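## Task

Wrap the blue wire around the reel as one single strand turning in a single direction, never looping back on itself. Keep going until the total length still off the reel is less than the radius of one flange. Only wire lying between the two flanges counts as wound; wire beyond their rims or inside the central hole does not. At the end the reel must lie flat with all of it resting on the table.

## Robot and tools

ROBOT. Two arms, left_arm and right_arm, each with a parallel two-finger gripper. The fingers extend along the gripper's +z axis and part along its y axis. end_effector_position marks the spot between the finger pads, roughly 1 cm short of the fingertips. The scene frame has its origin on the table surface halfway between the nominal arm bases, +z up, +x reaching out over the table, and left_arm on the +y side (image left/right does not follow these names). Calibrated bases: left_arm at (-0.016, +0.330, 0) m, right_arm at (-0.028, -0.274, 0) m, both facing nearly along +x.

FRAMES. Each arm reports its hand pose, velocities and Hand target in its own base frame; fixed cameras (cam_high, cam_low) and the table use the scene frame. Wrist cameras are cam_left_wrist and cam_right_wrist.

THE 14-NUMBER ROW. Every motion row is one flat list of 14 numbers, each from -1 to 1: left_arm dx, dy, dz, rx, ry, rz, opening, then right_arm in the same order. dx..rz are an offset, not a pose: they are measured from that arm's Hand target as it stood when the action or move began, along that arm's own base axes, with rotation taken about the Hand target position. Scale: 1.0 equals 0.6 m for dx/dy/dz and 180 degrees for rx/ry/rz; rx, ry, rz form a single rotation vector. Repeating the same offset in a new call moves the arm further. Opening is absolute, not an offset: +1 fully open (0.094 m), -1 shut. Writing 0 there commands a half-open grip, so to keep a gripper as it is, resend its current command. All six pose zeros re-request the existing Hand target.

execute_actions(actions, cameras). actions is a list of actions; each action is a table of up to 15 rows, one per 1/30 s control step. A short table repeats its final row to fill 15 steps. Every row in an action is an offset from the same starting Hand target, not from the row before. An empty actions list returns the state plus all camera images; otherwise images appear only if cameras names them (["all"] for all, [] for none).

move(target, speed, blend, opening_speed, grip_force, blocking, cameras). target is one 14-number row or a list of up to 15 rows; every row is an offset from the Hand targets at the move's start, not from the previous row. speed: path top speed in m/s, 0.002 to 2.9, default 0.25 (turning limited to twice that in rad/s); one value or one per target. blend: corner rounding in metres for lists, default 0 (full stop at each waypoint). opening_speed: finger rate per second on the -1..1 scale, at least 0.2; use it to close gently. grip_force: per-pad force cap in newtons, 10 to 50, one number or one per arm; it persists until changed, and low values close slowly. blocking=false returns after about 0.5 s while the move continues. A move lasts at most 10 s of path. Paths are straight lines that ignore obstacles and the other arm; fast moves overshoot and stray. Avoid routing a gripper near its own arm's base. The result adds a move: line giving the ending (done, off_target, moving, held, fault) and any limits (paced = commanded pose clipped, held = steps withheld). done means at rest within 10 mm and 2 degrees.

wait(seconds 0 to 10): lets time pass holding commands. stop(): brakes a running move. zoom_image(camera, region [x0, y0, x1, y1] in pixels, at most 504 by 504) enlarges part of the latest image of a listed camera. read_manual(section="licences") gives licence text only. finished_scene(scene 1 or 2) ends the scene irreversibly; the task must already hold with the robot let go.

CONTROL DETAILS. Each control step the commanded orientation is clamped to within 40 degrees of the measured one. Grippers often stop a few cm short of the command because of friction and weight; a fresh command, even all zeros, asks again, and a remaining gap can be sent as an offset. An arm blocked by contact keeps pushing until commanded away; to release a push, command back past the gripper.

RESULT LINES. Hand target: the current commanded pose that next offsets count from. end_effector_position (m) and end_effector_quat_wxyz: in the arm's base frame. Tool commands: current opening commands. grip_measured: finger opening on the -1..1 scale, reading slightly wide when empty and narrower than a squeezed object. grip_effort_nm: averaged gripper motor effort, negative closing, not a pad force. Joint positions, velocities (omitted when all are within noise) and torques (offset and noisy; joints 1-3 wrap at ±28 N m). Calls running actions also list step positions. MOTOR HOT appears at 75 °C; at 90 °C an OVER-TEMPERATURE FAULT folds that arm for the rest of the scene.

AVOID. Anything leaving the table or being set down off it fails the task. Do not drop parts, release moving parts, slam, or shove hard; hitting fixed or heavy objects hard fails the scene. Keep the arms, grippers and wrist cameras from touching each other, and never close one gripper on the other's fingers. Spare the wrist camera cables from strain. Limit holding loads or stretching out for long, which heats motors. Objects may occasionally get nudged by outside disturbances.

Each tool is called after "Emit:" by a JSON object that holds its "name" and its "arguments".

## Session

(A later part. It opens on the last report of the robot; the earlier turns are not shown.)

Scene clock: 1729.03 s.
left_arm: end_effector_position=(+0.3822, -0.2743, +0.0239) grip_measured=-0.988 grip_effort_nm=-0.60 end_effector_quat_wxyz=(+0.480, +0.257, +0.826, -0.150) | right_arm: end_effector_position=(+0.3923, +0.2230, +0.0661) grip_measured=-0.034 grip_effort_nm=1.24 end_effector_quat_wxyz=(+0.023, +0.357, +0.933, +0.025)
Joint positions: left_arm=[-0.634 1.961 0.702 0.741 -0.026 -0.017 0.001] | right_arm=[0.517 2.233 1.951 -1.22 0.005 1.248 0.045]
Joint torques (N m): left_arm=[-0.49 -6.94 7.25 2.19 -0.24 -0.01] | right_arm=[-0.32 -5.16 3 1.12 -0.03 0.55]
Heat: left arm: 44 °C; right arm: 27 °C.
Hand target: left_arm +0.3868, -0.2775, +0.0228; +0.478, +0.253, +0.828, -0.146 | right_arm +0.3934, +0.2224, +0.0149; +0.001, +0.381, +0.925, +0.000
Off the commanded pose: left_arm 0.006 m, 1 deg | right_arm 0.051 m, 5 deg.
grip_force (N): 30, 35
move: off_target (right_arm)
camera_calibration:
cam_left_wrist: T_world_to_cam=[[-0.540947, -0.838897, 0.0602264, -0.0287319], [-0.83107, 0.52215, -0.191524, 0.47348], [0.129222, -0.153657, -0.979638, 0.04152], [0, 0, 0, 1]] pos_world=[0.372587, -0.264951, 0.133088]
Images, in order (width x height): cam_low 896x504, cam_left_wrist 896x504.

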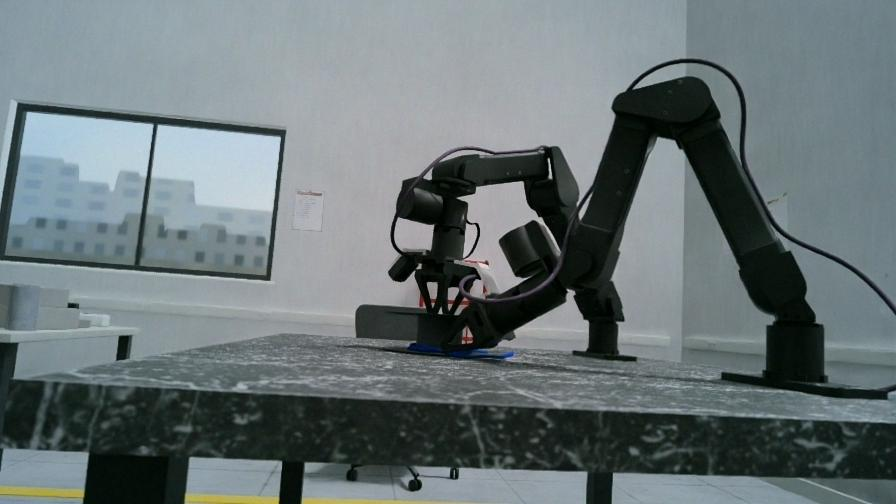

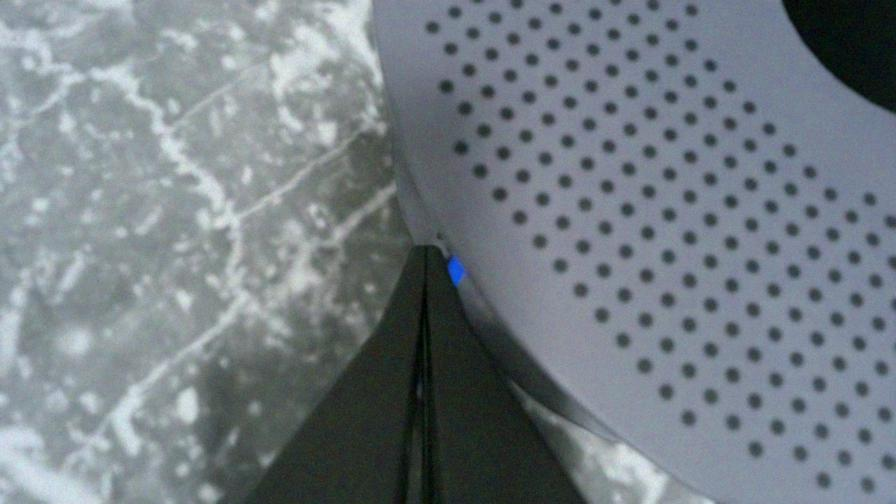

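Emit:
{"name": "move", "arguments": {"target": [0.02, -0.0267, 0, 0, 0, 0, -1.0, 0, 0, 0, 0, 0, 0, 0.03], "speed": 0.08, "cameras": ["cam_left_wrist", "cam_low"]}}

Scene clock: 1744.53 s.
left_arm: end_effector_position=(+0.3937, -0.2828, +0.0222) grip_measured=-0.989 grip_effort_nm=-0.59 end_effector_quat_wxyz=(+0.477, +0.252, +0.830, -0.145) | right_arm: end_effector_position=(+0.3934, +0.2220, +0.0662) grip_measured=-0.034 grip_effort_nm=1.25 end_effector_quat_wxyz=(+0.026, +0.366, +0.930, +0.024)
Joint positions: left_arm=[-0.642 1.998 0.77 0.7 -0.045 -0.027 0.001] | right_arm=[0.516 2.233 1.951 -1.218 0.01 1.265 0.045]
Joint torques (N m): left_arm=[-1.22 -6.72 8.8 2.13 -0.18 -0.07] | right_arm=[-0.23 -5.18 2.91 1.11 -0.06 0.37]
Heat: left arm: 43 °C; right arm: 27 °C.
Hand target: left_arm +0.3988, -0.2936, +0.0228; +0.478, +0.253, +0.828, -0.146 | right_arm +0.3934, +0.2225, +0.0149; +0.000, +0.381, +0.925, +0.000
Off the commanded pose: left_arm 0.012 m, 0 deg | right_arm 0.051 m, 4 deg.
grip_force (N): 30, 35
move: off_target (left_arm, right_arm)
camera_calibration:
cam_left_wrist: T_world_to_cam=[[-0.528123, -0.847133, 0.0587504, -0.0368249], [-0.839975, 0.511002, -0.182535, 0.487311], [0.12461, -0.14575, -0.981443, 0.0411339], [0, 0, 0, 1]] pos_world=[0.384755, -0.274217, 0.131485]
Images, in order (width x height): cam_low 896x504, cam_left_wrist 896x504.

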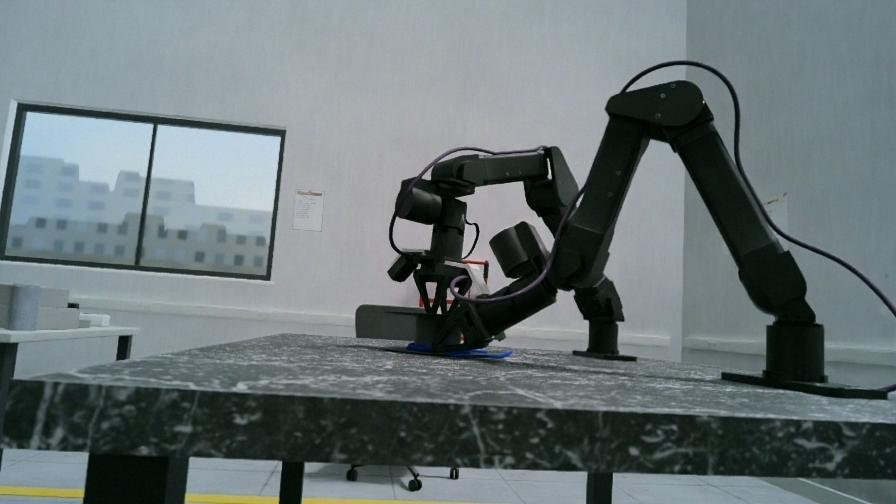

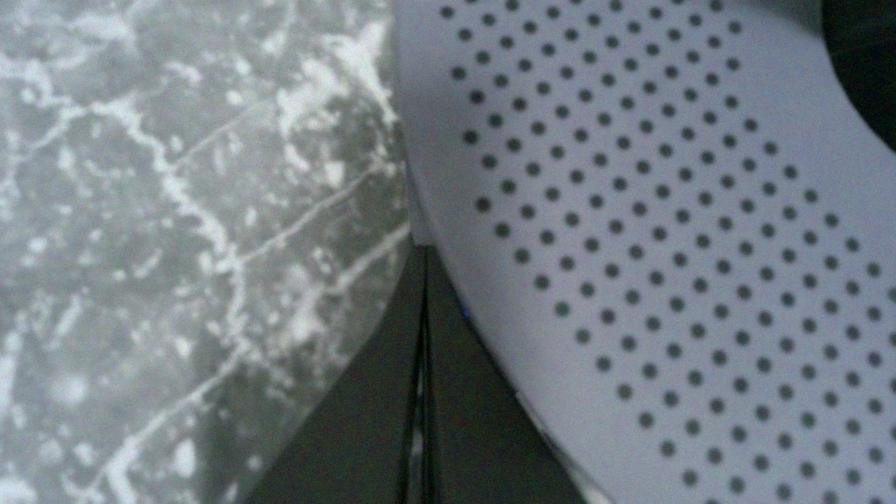

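Emit:
{"name": "move", "arguments": {"target": [[-0.109, 0.082, 0.002, 0, 0, 0, -1.0, 0, 0, 0, 0, 0, 0, 0.03], [-0.15, 0.14, 0.15, 0, 0, 0, -0.6, 0, 0, 0, 0, 0, 0, 0.03]], "speed": [0.12, 0.2], "blend": [0.01, 0]}}

Emit:
{"name": "move", "arguments": {"target": [0, 0, 0, 0, 0, 0, -0.6, 0, 0, 0, 0, 0, 0.2778, 0.03], "speed": 0.35, "cameras": ["cam_left_wrist", "cam_high"]}}

Scene clock: 1804.80 s.
left_arm: end_effector_position=(+0.3036, -0.2075, +0.1028) grip_measured=-0.602 grip_effort_nm=0.15 end_effector_quat_wxyz=(+0.470, +0.253, +0.833, -0.144) | right_arm: end_effector_position=(+0.3934, +0.2220, +0.0662) grip_measured=-0.034 grip_effort_nm=1.25 end_effector_quat_wxyz=(+0.026, +0.366, +0.930, +0.024)
Joint positions: left_arm=[-0.61 1.273 0.45 0.28 -0.017 -0.012 0.019] | right_arm=[0.516 2.233 1.951 -1.218 0.01 1.265 0.045]
Joint torques (N m): left_arm=[0.57 -4.1 8.9 2.19 0 0.11] | right_arm=[-0.24 -5.2 2.92 1.12 -0.05 0.33]
Heat: left arm: 44 °C; right arm: 27 °C.
Hand target: left_arm +0.3088, -0.2096, +0.1129; +0.479, +0.253, +0.828, -0.146 | right_arm +0.3934, +0.2225, +0.0149; +0.000, +0.381, +0.925, +0.000
Off the commanded pose: left_arm 0.012 m, 1 deg | right_arm 0.051 m, 4 deg.
grip_force (N): 30, 35
move: off_target (left_arm, right_arm); target 2's new opening was sent with left_arm's hand 0.011 m and 1 deg from that target

Scene clock: 1806.93 s.
left_arm: end_effector_position=(+0.3036, -0.2074, +0.1027) grip_measured=-0.602 grip_effort_nm=0.15 end_effector_quat_wxyz=(+0.470, +0.253, +0.833, -0.144) | right_arm: end_effector_position=(+0.4001, +0.2256, +0.0670) grip_measured=-0.033 grip_effort_nm=1.25 end_effector_quat_wxyz=(+0.045, -0.023, +0.998, +0.022)
Joint positions: left_arm=[-0.61 1.273 0.45 0.28 -0.017 -0.012 0.019] | right_arm=[0.513 2.233 1.951 -1.188 0.005 0.467 0.045]
Joint torques (N m): left_arm=[0.53 -4.1 8.91 2.19 0 0.11] | right_arm=[-0.08 -5.16 2.97 0.8 -0.04 -0.53]
Heat: left arm: 44 °C; right arm: 27 °C.
Hand target: left_arm +0.3088, -0.2095, +0.1128; +0.478, +0.253, +0.828, -0.146 | right_arm +0.3933, +0.2225, +0.0149; +0.001, -0.046, +0.999, +0.000
Off the commanded pose: left_arm 0.012 m, 1 deg | right_arm 0.053 m, 6 deg.
grip_force (N): 30, 35
move: off_target (left_arm, right_arm)
camera_calibration:
cam_left_wrist: T_world_to_cam=[[-0.527628, -0.847382, 0.0596117, -0.0256282], [-0.842192, 0.512644, -0.167061, 0.387197], [0.111005, -0.138351, -0.984143, 0.148317], [0, 0, 0, 1]] pos_world=[0.296108, -0.199691, 0.212178]
Images, in order (width x height): cam_high 896x504, cam_left_wrist 896x504.

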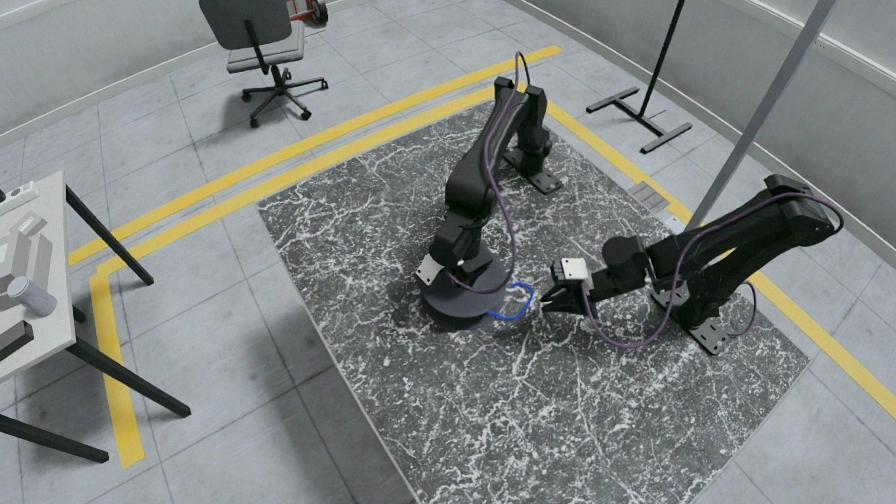

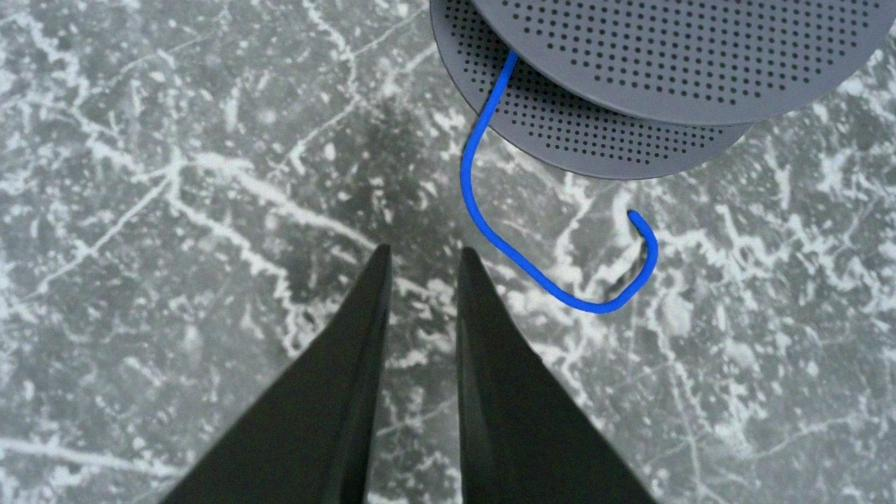

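Emit:
{"name": "move", "arguments": {"target": [[0, 0, 0, 0, 0, 0, -0.6, 0, 0, 0, 0, 0, 0, -0.9], [0, 0, 0, 0, 0, 0, -0.6, 0, 0, 0.15, 0, 0, 0, -0.9]], "speed": [0.2, 0.3], "blend": [0, 0], "cameras": ["cam_left_wrist", "cam_right_wrist"]}}

Scene clock: 1827.63 s.
left_arm: end_effector_position=(+0.3036, -0.2074, +0.1027) grip_measured=-0.602 grip_effort_nm=0.15 end_effector_quat_wxyz=(+0.470, +0.253, +0.833, -0.144) | right_arm: end_effector_position=(+0.3917, +0.2209, +0.1068) grip_measured=-0.898 grip_effort_nm=-0.11 end_effector_quat_wxyz=(+0.005, -0.042, +0.999, +0.000)
Joint positions: left_arm=[-0.61 1.273 0.45 0.28 -0.017 -0.012 0.019] | right_arm=[0.513 2.319 2.259 -1.502 0.004 0.43 0.005]
Joint torques (N m): left_arm=[0.5 -4.08 8.88 2.19 0.01 0.1] | right_arm=[-0.03 -11.84 8.24 0.07 -0.03 -0.12]
Heat: left arm: 45 °C; right arm: 26 °C.
Hand target: left_arm +0.3088, -0.2095, +0.1128; +0.478, +0.253, +0.828, -0.146 | right_arm +0.3933, +0.2225, +0.1049; +0.001, -0.046, +0.999, +0.000
Off the commanded pose: left_arm 0.012 m, 1 deg | right_arm 0.003 m, 1 deg.
grip_force (N): 30, 35
move: off_target (left_arm)
camera_calibration:
cam_left_wrist: T_world_to_cam=[[-0.527628, -0.847382, 0.0596117, -0.0256282], [-0.842192, 0.512644, -0.167061, 0.387197], [0.111005, -0.138351, -0.984143, 0.148317], [0, 0, 0, 1]] pos_world=[0.296108, -0.199691, 0.212178]
cam_right_wrist: T_world_to_cam=[[0.155623, -0.987813, 0.00255585, 0.153165], [-0.665084, -0.102865, 0.73965, 0.211683], [-0.730373, -0.116806, -0.672987, 0.496534], [0, 0, 0, 1]] pos_world=[0.479607, 0.231071, 0.177198]
Images, in order (width x height): cam_left_wrist 896x504, cam_right_wrist 896x504.

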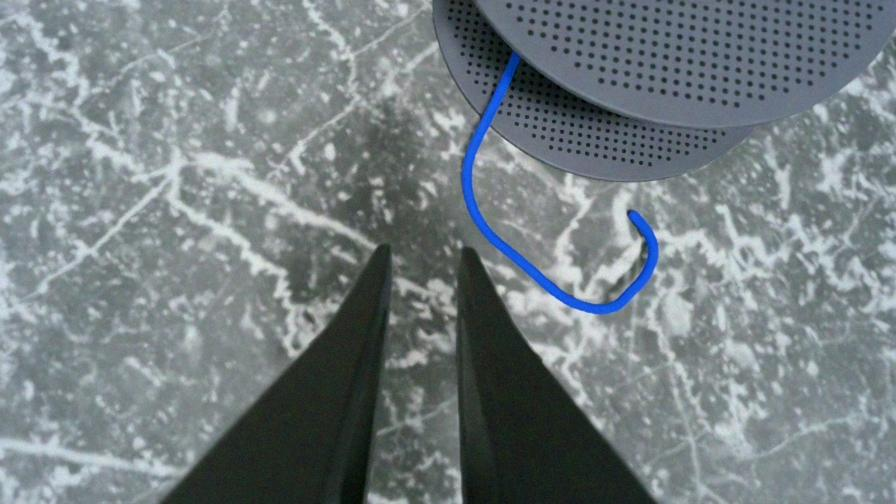

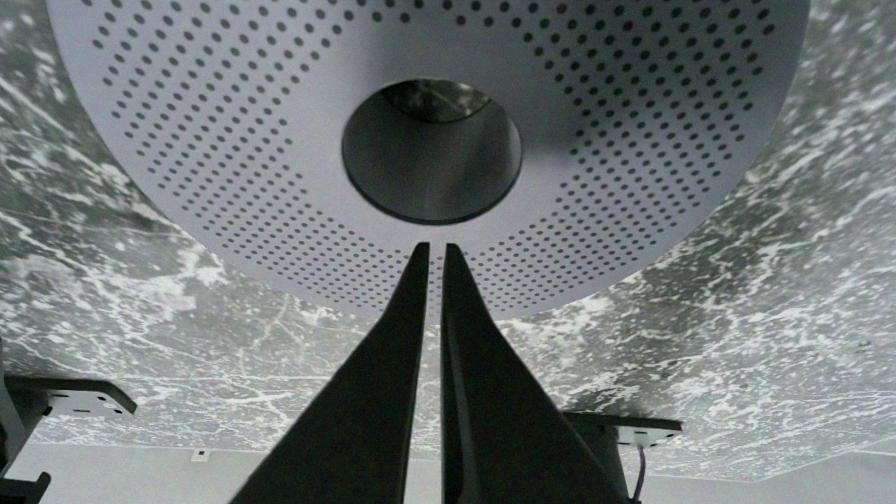

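Emit:
{"name": "move", "arguments": {"target": [[0, 0, 0, 0, 0, 0, -0.6, 0.006, 0, 0, 0, 0, -0.1944, -0.9], [0, 0, 0, 0, 0, 0, -0.6, 0.006, 0, -0.15, 0, 0, -0.1944, -0.9]], "speed": [0.6, 0.2], "blend": [0, 0]}}

Scene clock: 1846.47 s.
left_arm: end_effector_position=(+0.3036, -0.2074, +0.1027) grip_measured=-0.602 grip_effort_nm=0.15 end_effector_quat_wxyz=(+0.470, +0.253, +0.833, -0.144) | right_arm: end_effector_position=(+0.3881, +0.2206, +0.0327) grip_measured=-0.900 grip_effort_nm=-0.01 end_effector_quat_wxyz=(-0.011, +0.251, +0.968, -0.008)
Joint positions: left_arm=[-0.61 1.273 0.45 0.28 -0.017 -0.012 0.019] | right_arm=[0.513 2.334 1.99 -1.253 -0.004 1.02 0.005]
Joint torques (N m): left_arm=[0.53 -4.08 8.9 2.19 0.01 0.1] | right_arm=[-0.31 -12.07 3.41 1.14 0.07 0.12]
Heat: left arm: 45 °C; right arm: 26 °C.
Hand target: left_arm +0.3088, -0.2095, +0.1128; +0.478, +0.253, +0.828, -0.146 | right_arm +0.3970, +0.2226, +0.0150; +0.001, +0.257, +0.967, +0.000
Off the commanded pose: left_arm 0.012 m, 1 deg | right_arm 0.020 m, 2 deg.
grip_force (N): 30, 35
move: off_target (left_arm, right_arm)

Emit:
{"name": "move", "arguments": {"target": [0, 0, 0, 0, 0, 0, -0.6, 0, 0, 0, 0, 0, 0, 0.03], "speed": 0.2, "grip_force": [30, 35]}}

Scene clock: 1850.70 s.
left_arm: end_effector_position=(+0.3036, -0.2074, +0.1027) grip_measured=-0.602 grip_effort_nm=0.15 end_effector_quat_wxyz=(+0.470, +0.253, +0.833, -0.144) | right_arm: end_effector_position=(+0.3937, +0.2232, +0.0663) grip_measured=-0.028 grip_effort_nm=1.25 end_effector_quat_wxyz=(+0.018, +0.252, +0.967, +0.020)
Joint positions: left_arm=[-0.61 1.273 0.45 0.28 -0.017 -0.012 0.019] | right_arm=[0.512 2.257 1.991 -1.252 -0.004 1.022 0.046]
Joint torques (N m): left_arm=[0.57 -4.12 8.91 2.19 0.01 0.1] | right_arm=[-0.36 -6.28 1.77 1.36 0.09 0.1]
Heat: left arm: 45 °C; right arm: 26 °C.
Hand target: left_arm +0.3088, -0.2095, +0.1128; +0.478, +0.253, +0.828, -0.146 | right_arm +0.3970, +0.2225, +0.0149; +0.001, +0.257, +0.966, +0.000
Off the commanded pose: left_arm 0.012 m, 1 deg | right_arm 0.051 m, 3 deg.
grip_force (N): 30, 35
move: off_target (left_arm, right_arm)

Emit:
{"name": "move", "arguments": {"target": [0, 0, 0, 0, 0, 0, -0.6, 0, 0, 0, 0, 0, 0.1111, 0.03], "speed": 0.3, "cameras": ["cam_left_wrist"]}}

Scene clock: 1857.93 s.
left_arm: end_effector_position=(+0.3036, -0.2074, +0.1027) grip_measured=-0.602 grip_effort_nm=0.15 end_effector_quat_wxyz=(+0.470, +0.253, +0.833, -0.144) | right_arm: end_effector_position=(+0.3956, +0.2234, +0.0666) grip_measured=-0.028 grip_effort_nm=1.25 end_effector_quat_wxyz=(+0.028, +0.107, +0.994, +0.020)
Joint positions: left_arm=[-0.61 1.273 0.45 0.28 -0.017 -0.012 0.019] | right_arm=[0.512 2.248 1.977 -1.232 0 0.727 0.046]
Joint torques (N m): left_arm=[0.55 -4.1 8.92 2.18 0.01 0.1] | right_arm=[-0.43 -5.48 2.59 1.16 -0.01 -0.54]
Heat: left arm: 45 °C; right arm: 27 °C.
Hand target: left_arm +0.3088, -0.2095, +0.1128; +0.478, +0.253, +0.828, -0.146 | right_arm +0.3970, +0.2224, +0.0149; +0.001, +0.085, +0.996, +0.000
Off the commanded pose: left_arm 0.012 m, 1 deg | right_arm 0.052 m, 5 deg.
grip_force (N): 30, 35
move: off_target (left_arm, right_arm)
camera_calibration:
cam_left_wrist: T_world_to_cam=[[-0.527628, -0.847382, 0.0596117, -0.0256282], [-0.842192, 0.512644, -0.167061, 0.387197], [0.111005, -0.138351, -0.984143, 0.148317], [0, 0, 0, 1]] pos_world=[0.296108, -0.199691, 0.212178]
Images, in order (width x height): cam_left_wrist 896x504.

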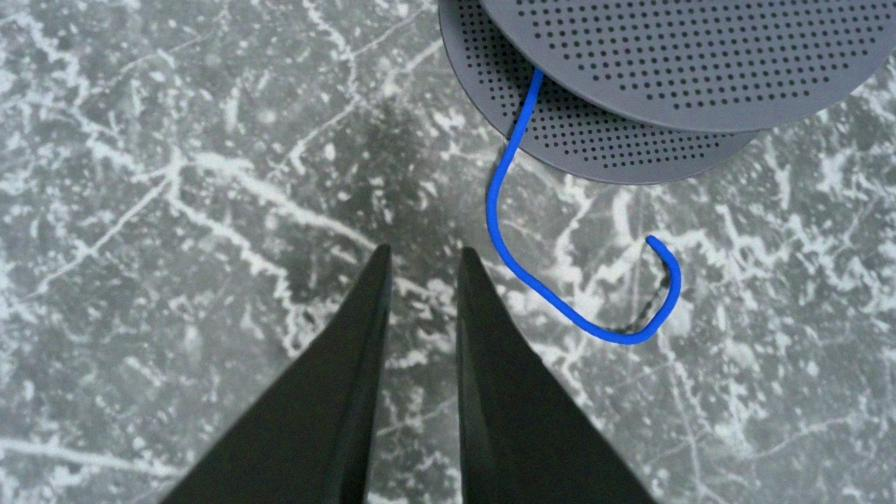

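Emit:
{"name": "move", "arguments": {"target": [0, 0, 0, 0, 0, 0, -0.6, 0, 0, 0, 0, 0, 0.1389, 0.03], "speed": 0.3, "cameras": ["cam_left_wrist", "cam_high"]}}

Scene clock: 1867.33 s.
left_arm: end_effector_position=(+0.3036, -0.2074, +0.1027) grip_measured=-0.602 grip_effort_nm=0.15 end_effector_quat_wxyz=(+0.470, +0.253, +0.833, -0.144) | right_arm: end_effector_position=(+0.4016, +0.2254, +0.0671) grip_measured=-0.028 grip_effort_nm=1.25 end_effector_quat_wxyz=(+0.043, -0.110, +0.993, +0.018)
Joint positions: left_arm=[-0.61 1.273 0.45 0.28 -0.017 -0.012 0.019] | right_arm=[0.509 2.248 1.977 -1.207 0 0.289 0.046]
Joint torques (N m): left_arm=[0.55 -4.1 8.9 2.19 0.02 0.11] | right_arm=[-0.23 -5.53 2.8 0.91 0.01 -0.53]
Heat: left arm: 45 °C; right arm: 27 °C.
Hand target: left_arm +0.3088, -0.2095, +0.1128; +0.478, +0.253, +0.828, -0.146 | right_arm +0.3969, +0.2224, +0.0149; +0.001, -0.133, +0.991, +0.000
Off the commanded pose: left_arm 0.012 m, 1 deg | right_arm 0.052 m, 6 deg.
grip_force (N): 30, 35
move: off_target (left_arm, right_arm)
camera_calibration:
cam_left_wrist: T_world_to_cam=[[-0.527628, -0.847382, 0.0596117, -0.0256282], [-0.842192, 0.512644, -0.167061, 0.387197], [0.111005, -0.138351, -0.984143, 0.148317], [0, 0, 0, 1]] pos_world=[0.296108, -0.199691, 0.212178]
Images, in order (width x height): cam_high 896x504, cam_left_wrist 896x504.

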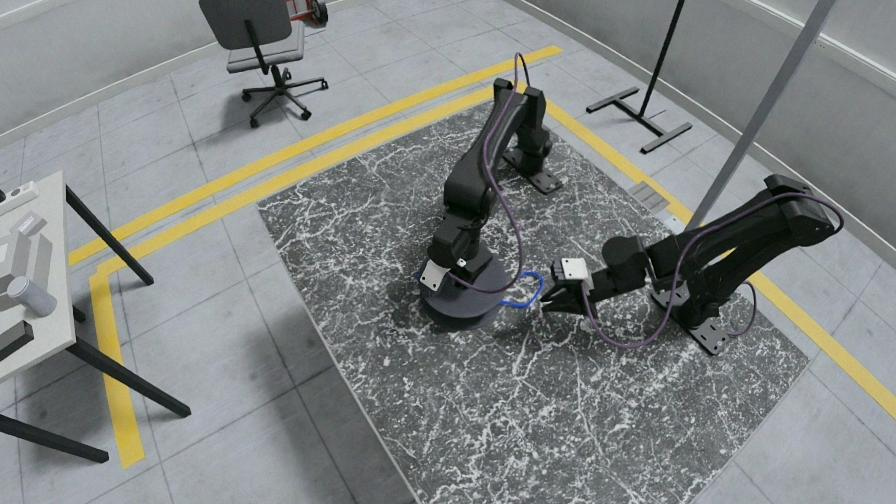

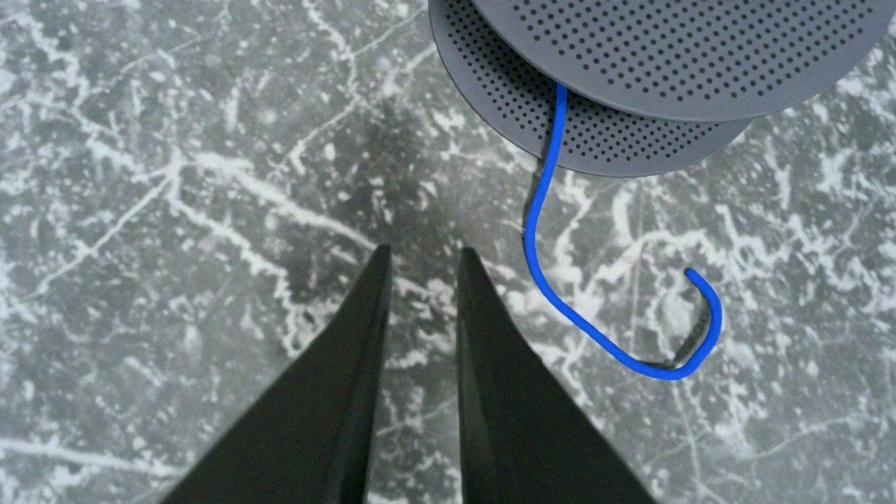

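Emit:
{"name": "move", "arguments": {"target": [[0, 0, 0, 0, 0, 0, -0.6, 0, 0, 0, 0, 0, 0, -0.9], [0, 0, 0, 0, 0, 0, -0.6, 0, 0, 0.142, 0, 0, 0, -0.9], [0, 0, 0, 0, 0, 0, -0.6, 0.004, 0, 0.142, 0, 0, -0.307, -0.9], [0, 0, 0, 0, 0, 0, -0.6, 0.004, 0, 0, 0, 0, -0.307, -0.9], [0, 0, 0, 0, 0, 0, -0.6, 0.004, 0, 0, 0, 0, -0.307, -0.15]], "speed": [0.2, 0.3, 0.7, 0.2, 0.2], "blend": [0, 0.01, 0.01, 0, 0], "cameras": ["cam_left_wrist", "cam_right_wrist"]}}

Scene clock: 1908.63 s.
left_arm: end_effector_position=(+0.3036, -0.2074, +0.1027) grip_measured=-0.602 grip_effort_nm=0.15 end_effector_quat_wxyz=(+0.470, +0.253, +0.833, -0.144) | right_arm: end_effector_position=(+0.3975, +0.2235, +0.0604) grip_measured=-0.159 grip_effort_nm=0.48 end_effector_quat_wxyz=(+0.015, +0.337, +0.941, +0.021)
Joint positions: left_arm=[-0.61 1.273 0.45 0.28 -0.017 -0.012 0.019] | right_arm=[0.509 2.277 2.001 -1.244 -0.004 1.196 0.039]
Joint torques (N m): left_arm=[0.53 -4.07 8.91 2.19 0.01 0.11] | right_arm=[-0.34 -7.19 2.43 1.18 0.07 0.11]
Heat: left arm: 46 °C; right arm: 26 °C.
Hand target: left_arm +0.3088, -0.2095, +0.1128; +0.478, +0.253, +0.828, -0.146 | right_arm +0.3994, +0.2224, +0.0149; +0.001, +0.342, +0.940, +0.000
Off the commanded pose: left_arm 0.012 m, 1 deg | right_arm 0.045 m, 3 deg.
grip_force (N): 30, 35
move: off_target (left_arm, right_arm); target 5's new opening was sent with right_arm's hand 0.021 m and 1 deg from that target
camera_calibration:
cam_left_wrist: T_world_to_cam=[[-0.527628, -0.847382, 0.0596117, -0.0256282], [-0.842192, 0.512644, -0.167061, 0.387197], [0.111005, -0.138351, -0.984143, 0.148317], [0, 0, 0, 1]] pos_world=[0.296108, -0.199691, 0.212178]
cam_right_wrist: T_world_to_cam=[[-0.575308, -0.81661, -0.0465698, 0.410199], [-0.575272, 0.363496, 0.732757, 0.110652], [-0.581449, 0.448351, -0.678895, 0.284621], [0, 0, 0, 1]] pos_world=[0.465138, 0.167141, 0.131249]
Images, in order (width x height): cam_left_wrist 896x504, cam_right_wrist 896x504.

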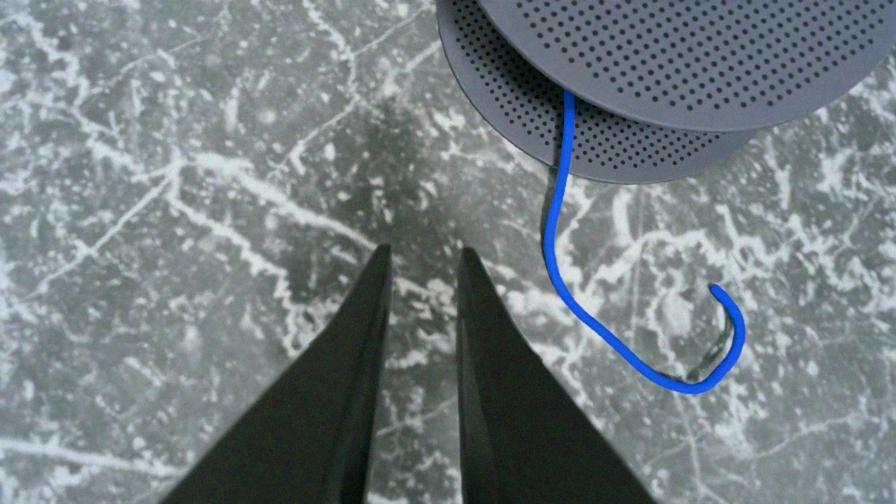

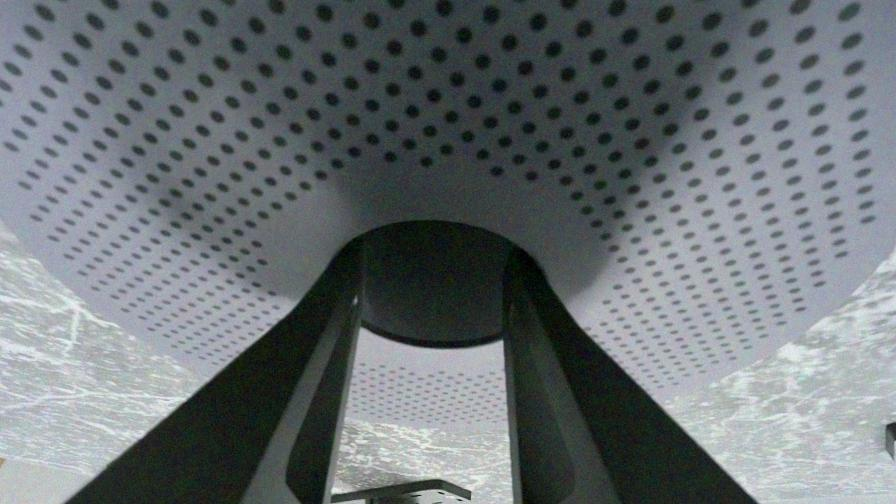

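Emit:
{"name": "move", "arguments": {"target": [0, 0, 0, 0, 0, 0, -0.6, 0, 0, 0, 0, 0, 0, -0.08], "speed": 0.2}}

Scene clock: 1913.40 s.
left_arm: end_effector_position=(+0.3036, -0.2074, +0.1027) grip_measured=-0.602 grip_effort_nm=0.15 end_effector_quat_wxyz=(+0.470, +0.253, +0.833, -0.144) | right_arm: end_effector_position=(+0.3975, +0.2235, +0.0604) grip_measured=-0.125 grip_effort_nm=1.25 end_effector_quat_wxyz=(+0.015, +0.337, +0.941, +0.021)
Joint positions: left_arm=[-0.61 1.273 0.45 0.28 -0.017 -0.012 0.019] | right_arm=[0.509 2.277 2.001 -1.244 -0.004 1.196 0.041]
Joint torques (N m): left_arm=[0.58 -4.11 8.91 2.19 0.01 0.1] | right_arm=[-0.1 -7.21 2.44 1.15 0.06 0.11]
Heat: left arm: 46 °C; right arm: 26 °C.
Hand target: left_arm +0.3088, -0.2095, +0.1128; +0.478, +0.253, +0.828, -0.146 | right_arm +0.3994, +0.2224, +0.0149; +0.001, +0.342, +0.940, +0.000
Off the commanded pose: left_arm 0.012 m, 1 deg | right_arm 0.046 m, 3 deg.
grip_force (N): 30, 35
move: off_target (left_arm, right_arm)

Emit:
{"name": "move", "arguments": {"target": [[-0.0063, -0.0365, -0.1505, 0, 0, 0, -1.0, 0, 0, 0, 0, 0, 0, -0.08], [0.0745, -0.1542, -0.1505, 0, 0, 0, -1.0, 0, 0, 0, 0, 0, 0, -0.08]], "speed": [0.15, 0.08], "blend": [0, 0], "cameras": ["cam_left_wrist", "cam_low", "cam_right_wrist"]}}

Scene clock: 1950.87 s.
left_arm: end_effector_position=(+0.3493, -0.2975, +0.0222) grip_measured=-0.988 grip_effort_nm=-0.60 end_effector_quat_wxyz=(+0.476, +0.257, +0.827, -0.149) | right_arm: end_effector_position=(+0.3975, +0.2235, +0.0604) grip_measured=-0.125 grip_effort_nm=1.25 end_effector_quat_wxyz=(+0.015, +0.337, +0.941, +0.021)
Joint positions: left_arm=[-0.76 1.938 0.662 0.745 -0.134 -0.081 0.001] | right_arm=[0.509 2.277 2.001 -1.244 -0.004 1.196 0.041]
Joint torques (N m): left_arm=[-0.58 -6.68 7.09 2.15 -0.26 -0.04] | right_arm=[-0.28 -7.16 2.5 1.14 0.06 0.08]
Heat: left arm: 45 °C; right arm: 27 °C.
Hand target: left_arm +0.3536, -0.3020, +0.0226; +0.479, +0.253, +0.828, -0.146 | right_arm +0.3994, +0.2224, +0.0149; +0.001, +0.342, +0.940, +0.000
Off the commanded pose: left_arm 0.006 m, 1 deg | right_arm 0.046 m, 3 deg.
grip_force (N): 30, 35
move: off_target (right_arm)
camera_calibration:
cam_left_wrist: T_world_to_cam=[[-0.540126, -0.839376, 0.0609245, -0.0663034], [-0.832545, 0.522341, -0.184469, 0.458404], [0.123016, -0.150359, -0.980948, 0.043614], [0, 0, 0, 1]] pos_world=[0.340465, -0.288539, 0.131384]
cam_right_wrist: T_world_to_cam=[[-0.575645, -0.816368, -0.0466477, 0.410244], [-0.575147, 0.363682, 0.732763, 0.110598], [-0.581239, 0.448641, -0.678883, 0.284518], [0, 0, 0, 1]] pos_world=[0.465138, 0.167042, 0.131249]
Images, in order (width x height): cam_low 896x504, cam_left_wrist 896x504, cam_right_wrist 896x504.

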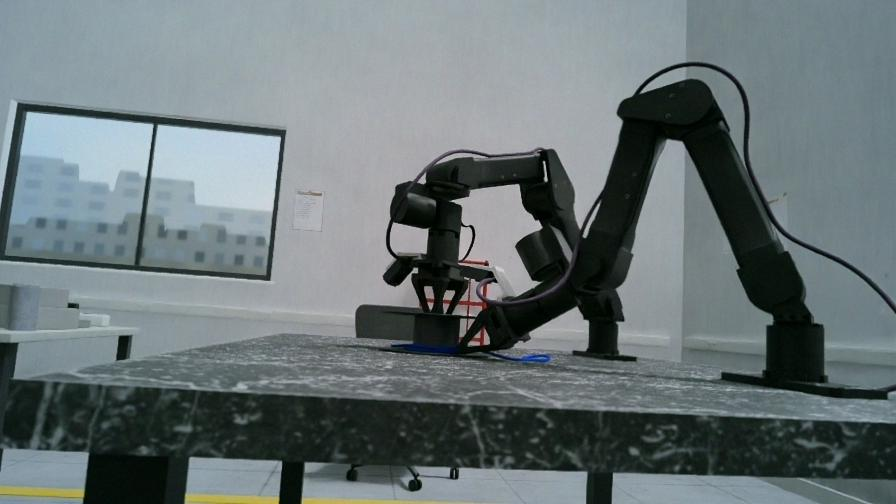

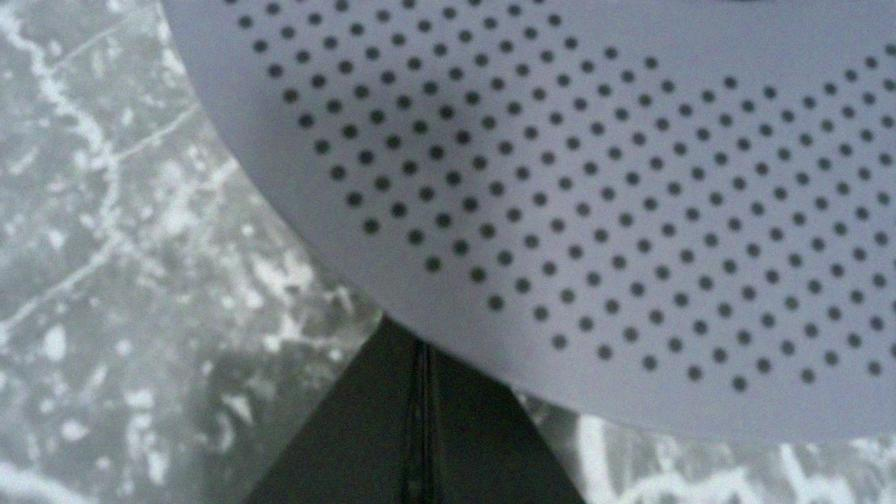

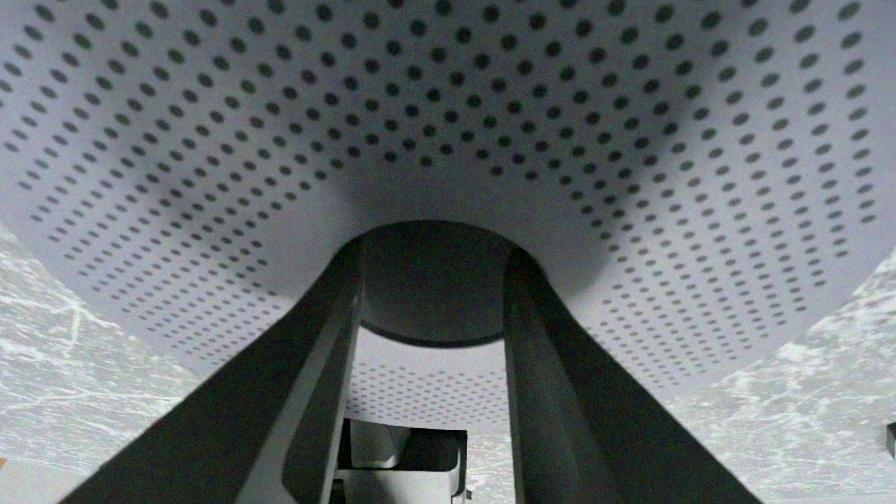

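Emit:
{"name": "move", "arguments": {"target": [0, 0, 0, 0, 0, 0, -1.0, 0, 0, 0, 0, 0, -0.125, -0.08], "speed": 0.2, "cameras": ["cam_left_wrist", "cam_low", "cam_right_wrist"]}}

Scene clock: 1955.77 s.
left_arm: end_effector_position=(+0.3494, -0.2974, +0.0221) grip_measured=-0.988 grip_effort_nm=-0.60 end_effector_quat_wxyz=(+0.476, +0.257, +0.828, -0.149) | right_arm: end_effector_position=(+0.3996, +0.2241, +0.0601) grip_measured=-0.125 grip_effort_nm=1.25 end_effector_quat_wxyz=(+0.015, +0.499, +0.866, +0.027)
Joint positions: left_arm=[-0.76 1.938 0.662 0.745 -0.135 -0.081 0.001] | right_arm=[0.509 2.275 1.996 -1.231 -0.001 1.554 0.041]
Joint torques (N m): left_arm=[-0.62 -6.69 7.1 2.19 -0.26 -0.03] | right_arm=[-0.17 -6.56 3.11 0.96 0.07 0.52]
Heat: left arm: 45 °C; right arm: 27 °C.
Hand target: left_arm +0.3536, -0.3020, +0.0226; +0.479, +0.253, +0.828, -0.146 | right_arm +0.3994, +0.2224, +0.0149; +0.000, +0.519, +0.855, -0.001
Off the commanded pose: left_arm 0.006 m, 1 deg | right_arm 0.045 m, 4 deg.
grip_force (N): 30, 35
move: off_target (right_arm)
camera_calibration:
cam_left_wrist: T_world_to_cam=[[-0.539555, -0.839775, 0.0604848, -0.0664694], [-0.832901, 0.521873, -0.184186, 0.4583], [0.123109, -0.149756, -0.981029, 0.0437823], [0, 0, 0, 1]] pos_world=[0.340465, -0.288437, 0.131384]
cam_right_wrist: T_world_to_cam=[[-0.824472, -0.562704, -0.0600924, 0.45538], [-0.414168, 0.527633, 0.741666, 0.0102411], [-0.385631, 0.636371, -0.668072, 0.164325], [0, 0, 0, 1]] pos_world=[0.443058, 0.146269, 0.129551]
Images, in order (width x height): cam_low 896x504, cam_left_wrist 896x504, cam_right_wrist 896x504.

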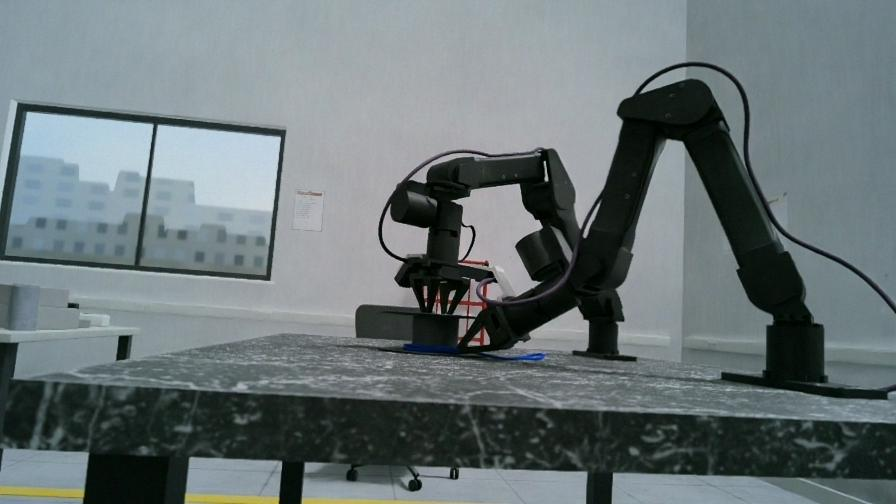

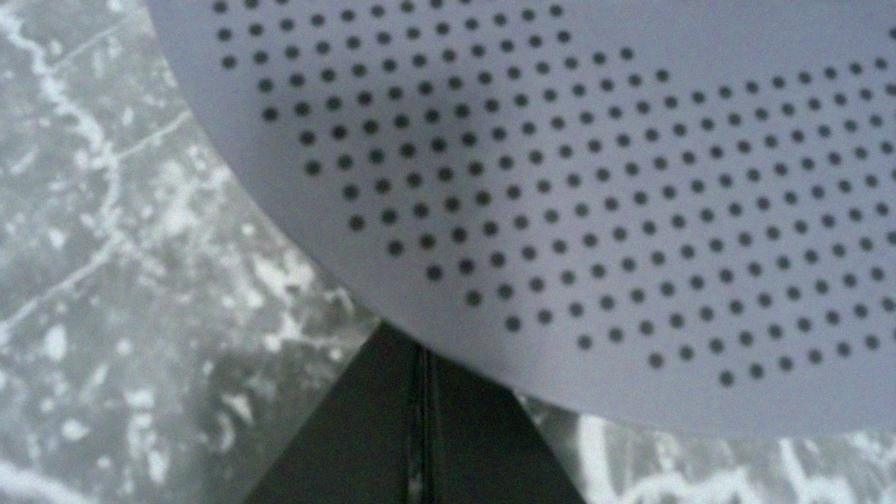

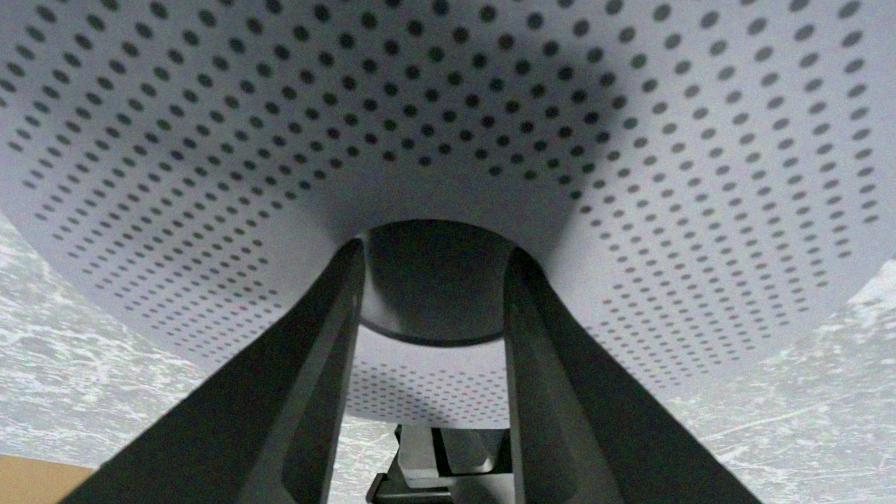

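Emit:
{"name": "zoom_image", "arguments": {"camera": "cam_low", "region": [360, 290, 600, 390]}}

Scaled by 2.100 from the camera's 896x504 image, which has a finer 1280x720 frame.

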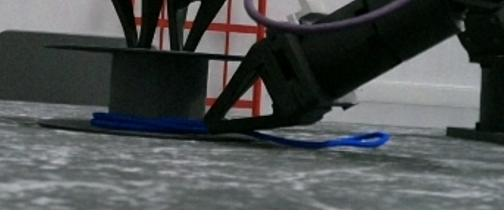

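Emit:
{"name": "move", "arguments": {"target": [0, 0, 0, 0, 0, 0, -1.0, 0, 0, 0, 0, 0, -0.139, -0.08], "speed": 0.2, "cameras": ["cam_left_wrist", "cam_low", "cam_high"]}}

Emit:
{"name": "zoom_image", "arguments": {"camera": "cam_low", "region": [360, 290, 600, 390]}}

Emit:
{"name": "zoom_image", "arguments": {"camera": "cam_high", "region": [380, 180, 660, 360]}}

Scene clock: 1965.73 s.
left_arm: end_effector_position=(+0.3495, -0.2972, +0.0221) grip_measured=-0.988 grip_effort_nm=-0.60 end_effector_quat_wxyz=(+0.477, +0.256, +0.828, -0.149) | right_arm: end_effector_position=(+0.4018, +0.2255, +0.0602) grip_measured=-0.123 grip_effort_nm=1.25 end_effector_quat_wxyz=(+0.011, +0.674, +0.738, +0.034)
Joint positions: left_arm=[-0.76 1.938 0.662 0.745 -0.136 -0.081 0.001] | right_arm=[0.509 2.275 1.996 -1.22 -0.002 1.988 0.041]
Joint torques (N m): left_arm=[-0.59 -6.68 7.08 2.19 -0.25 -0.03] | right_arm=[-0.32 -6.54 3.25 0.87 0.01 0.57]
Heat: left arm: 45 °C; right arm: 27 °C.
Hand target: left_arm +0.3536, -0.3020, +0.0226; +0.479, +0.253, +0.828, -0.146 | right_arm +0.3994, +0.2224, +0.0149; +0.000, +0.692, +0.722, -0.001
Off the commanded pose: left_arm 0.006 m, 1 deg | right_arm 0.046 m, 5 deg.
grip_force (N): 30, 35
move: off_target (right_arm)
camera_calibration:
cam_left_wrist: T_world_to_cam=[[-0.538741, -0.840344, 0.059834, -0.0666845], [-0.83334, 0.521127, -0.184313, 0.458282], [0.123705, -0.149159, -0.981045, 0.0437571], [0, 0, 0, 1]] pos_world=[0.340566, -0.288334, 0.131385]
Images, in order (width x height): cam_high 896x504, cam_low 896x504, cam_left_wrist 896x504.

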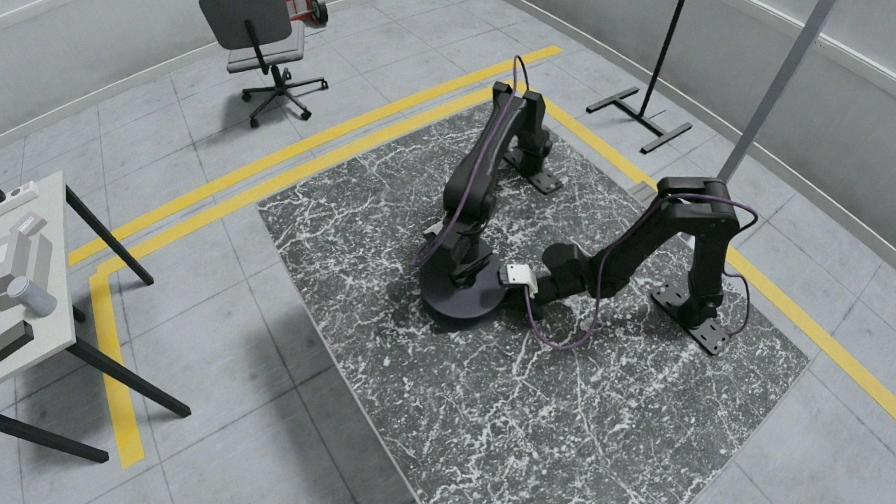

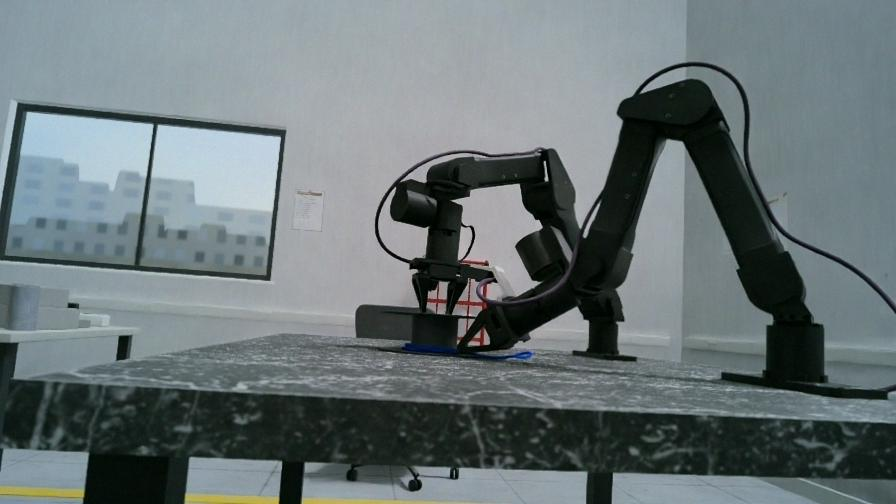

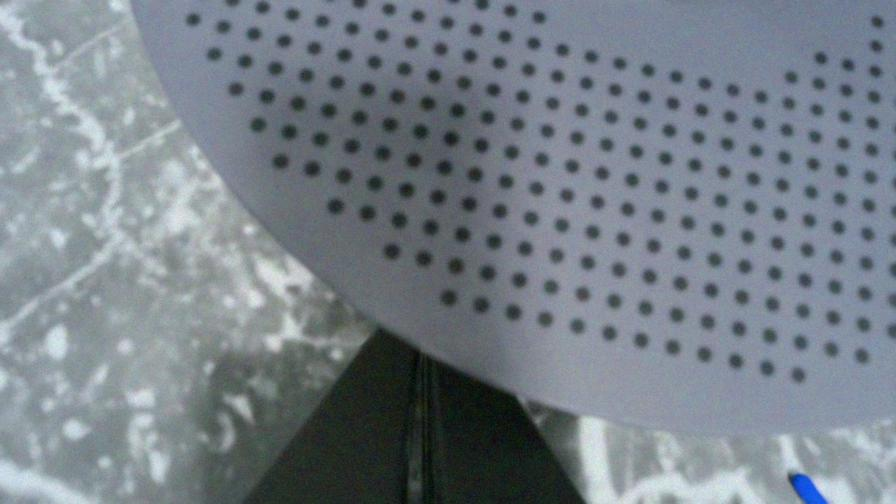

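Scaled by 2.100 from the camera's 896x504 image, which has a finer 1280x720 frame.

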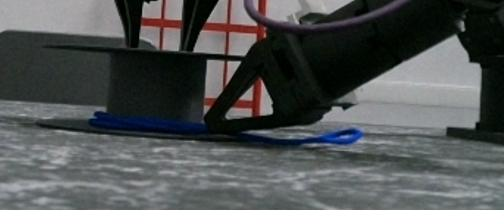

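Scaled by 1.800 from the camera's 896x504 image, which has a finer 1280x720 frame.

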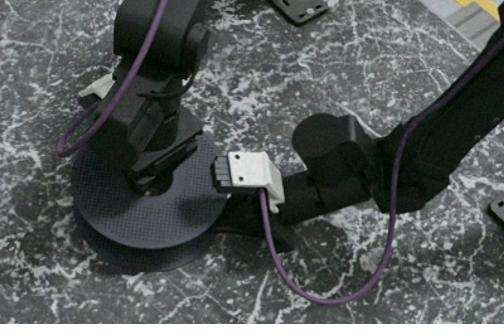

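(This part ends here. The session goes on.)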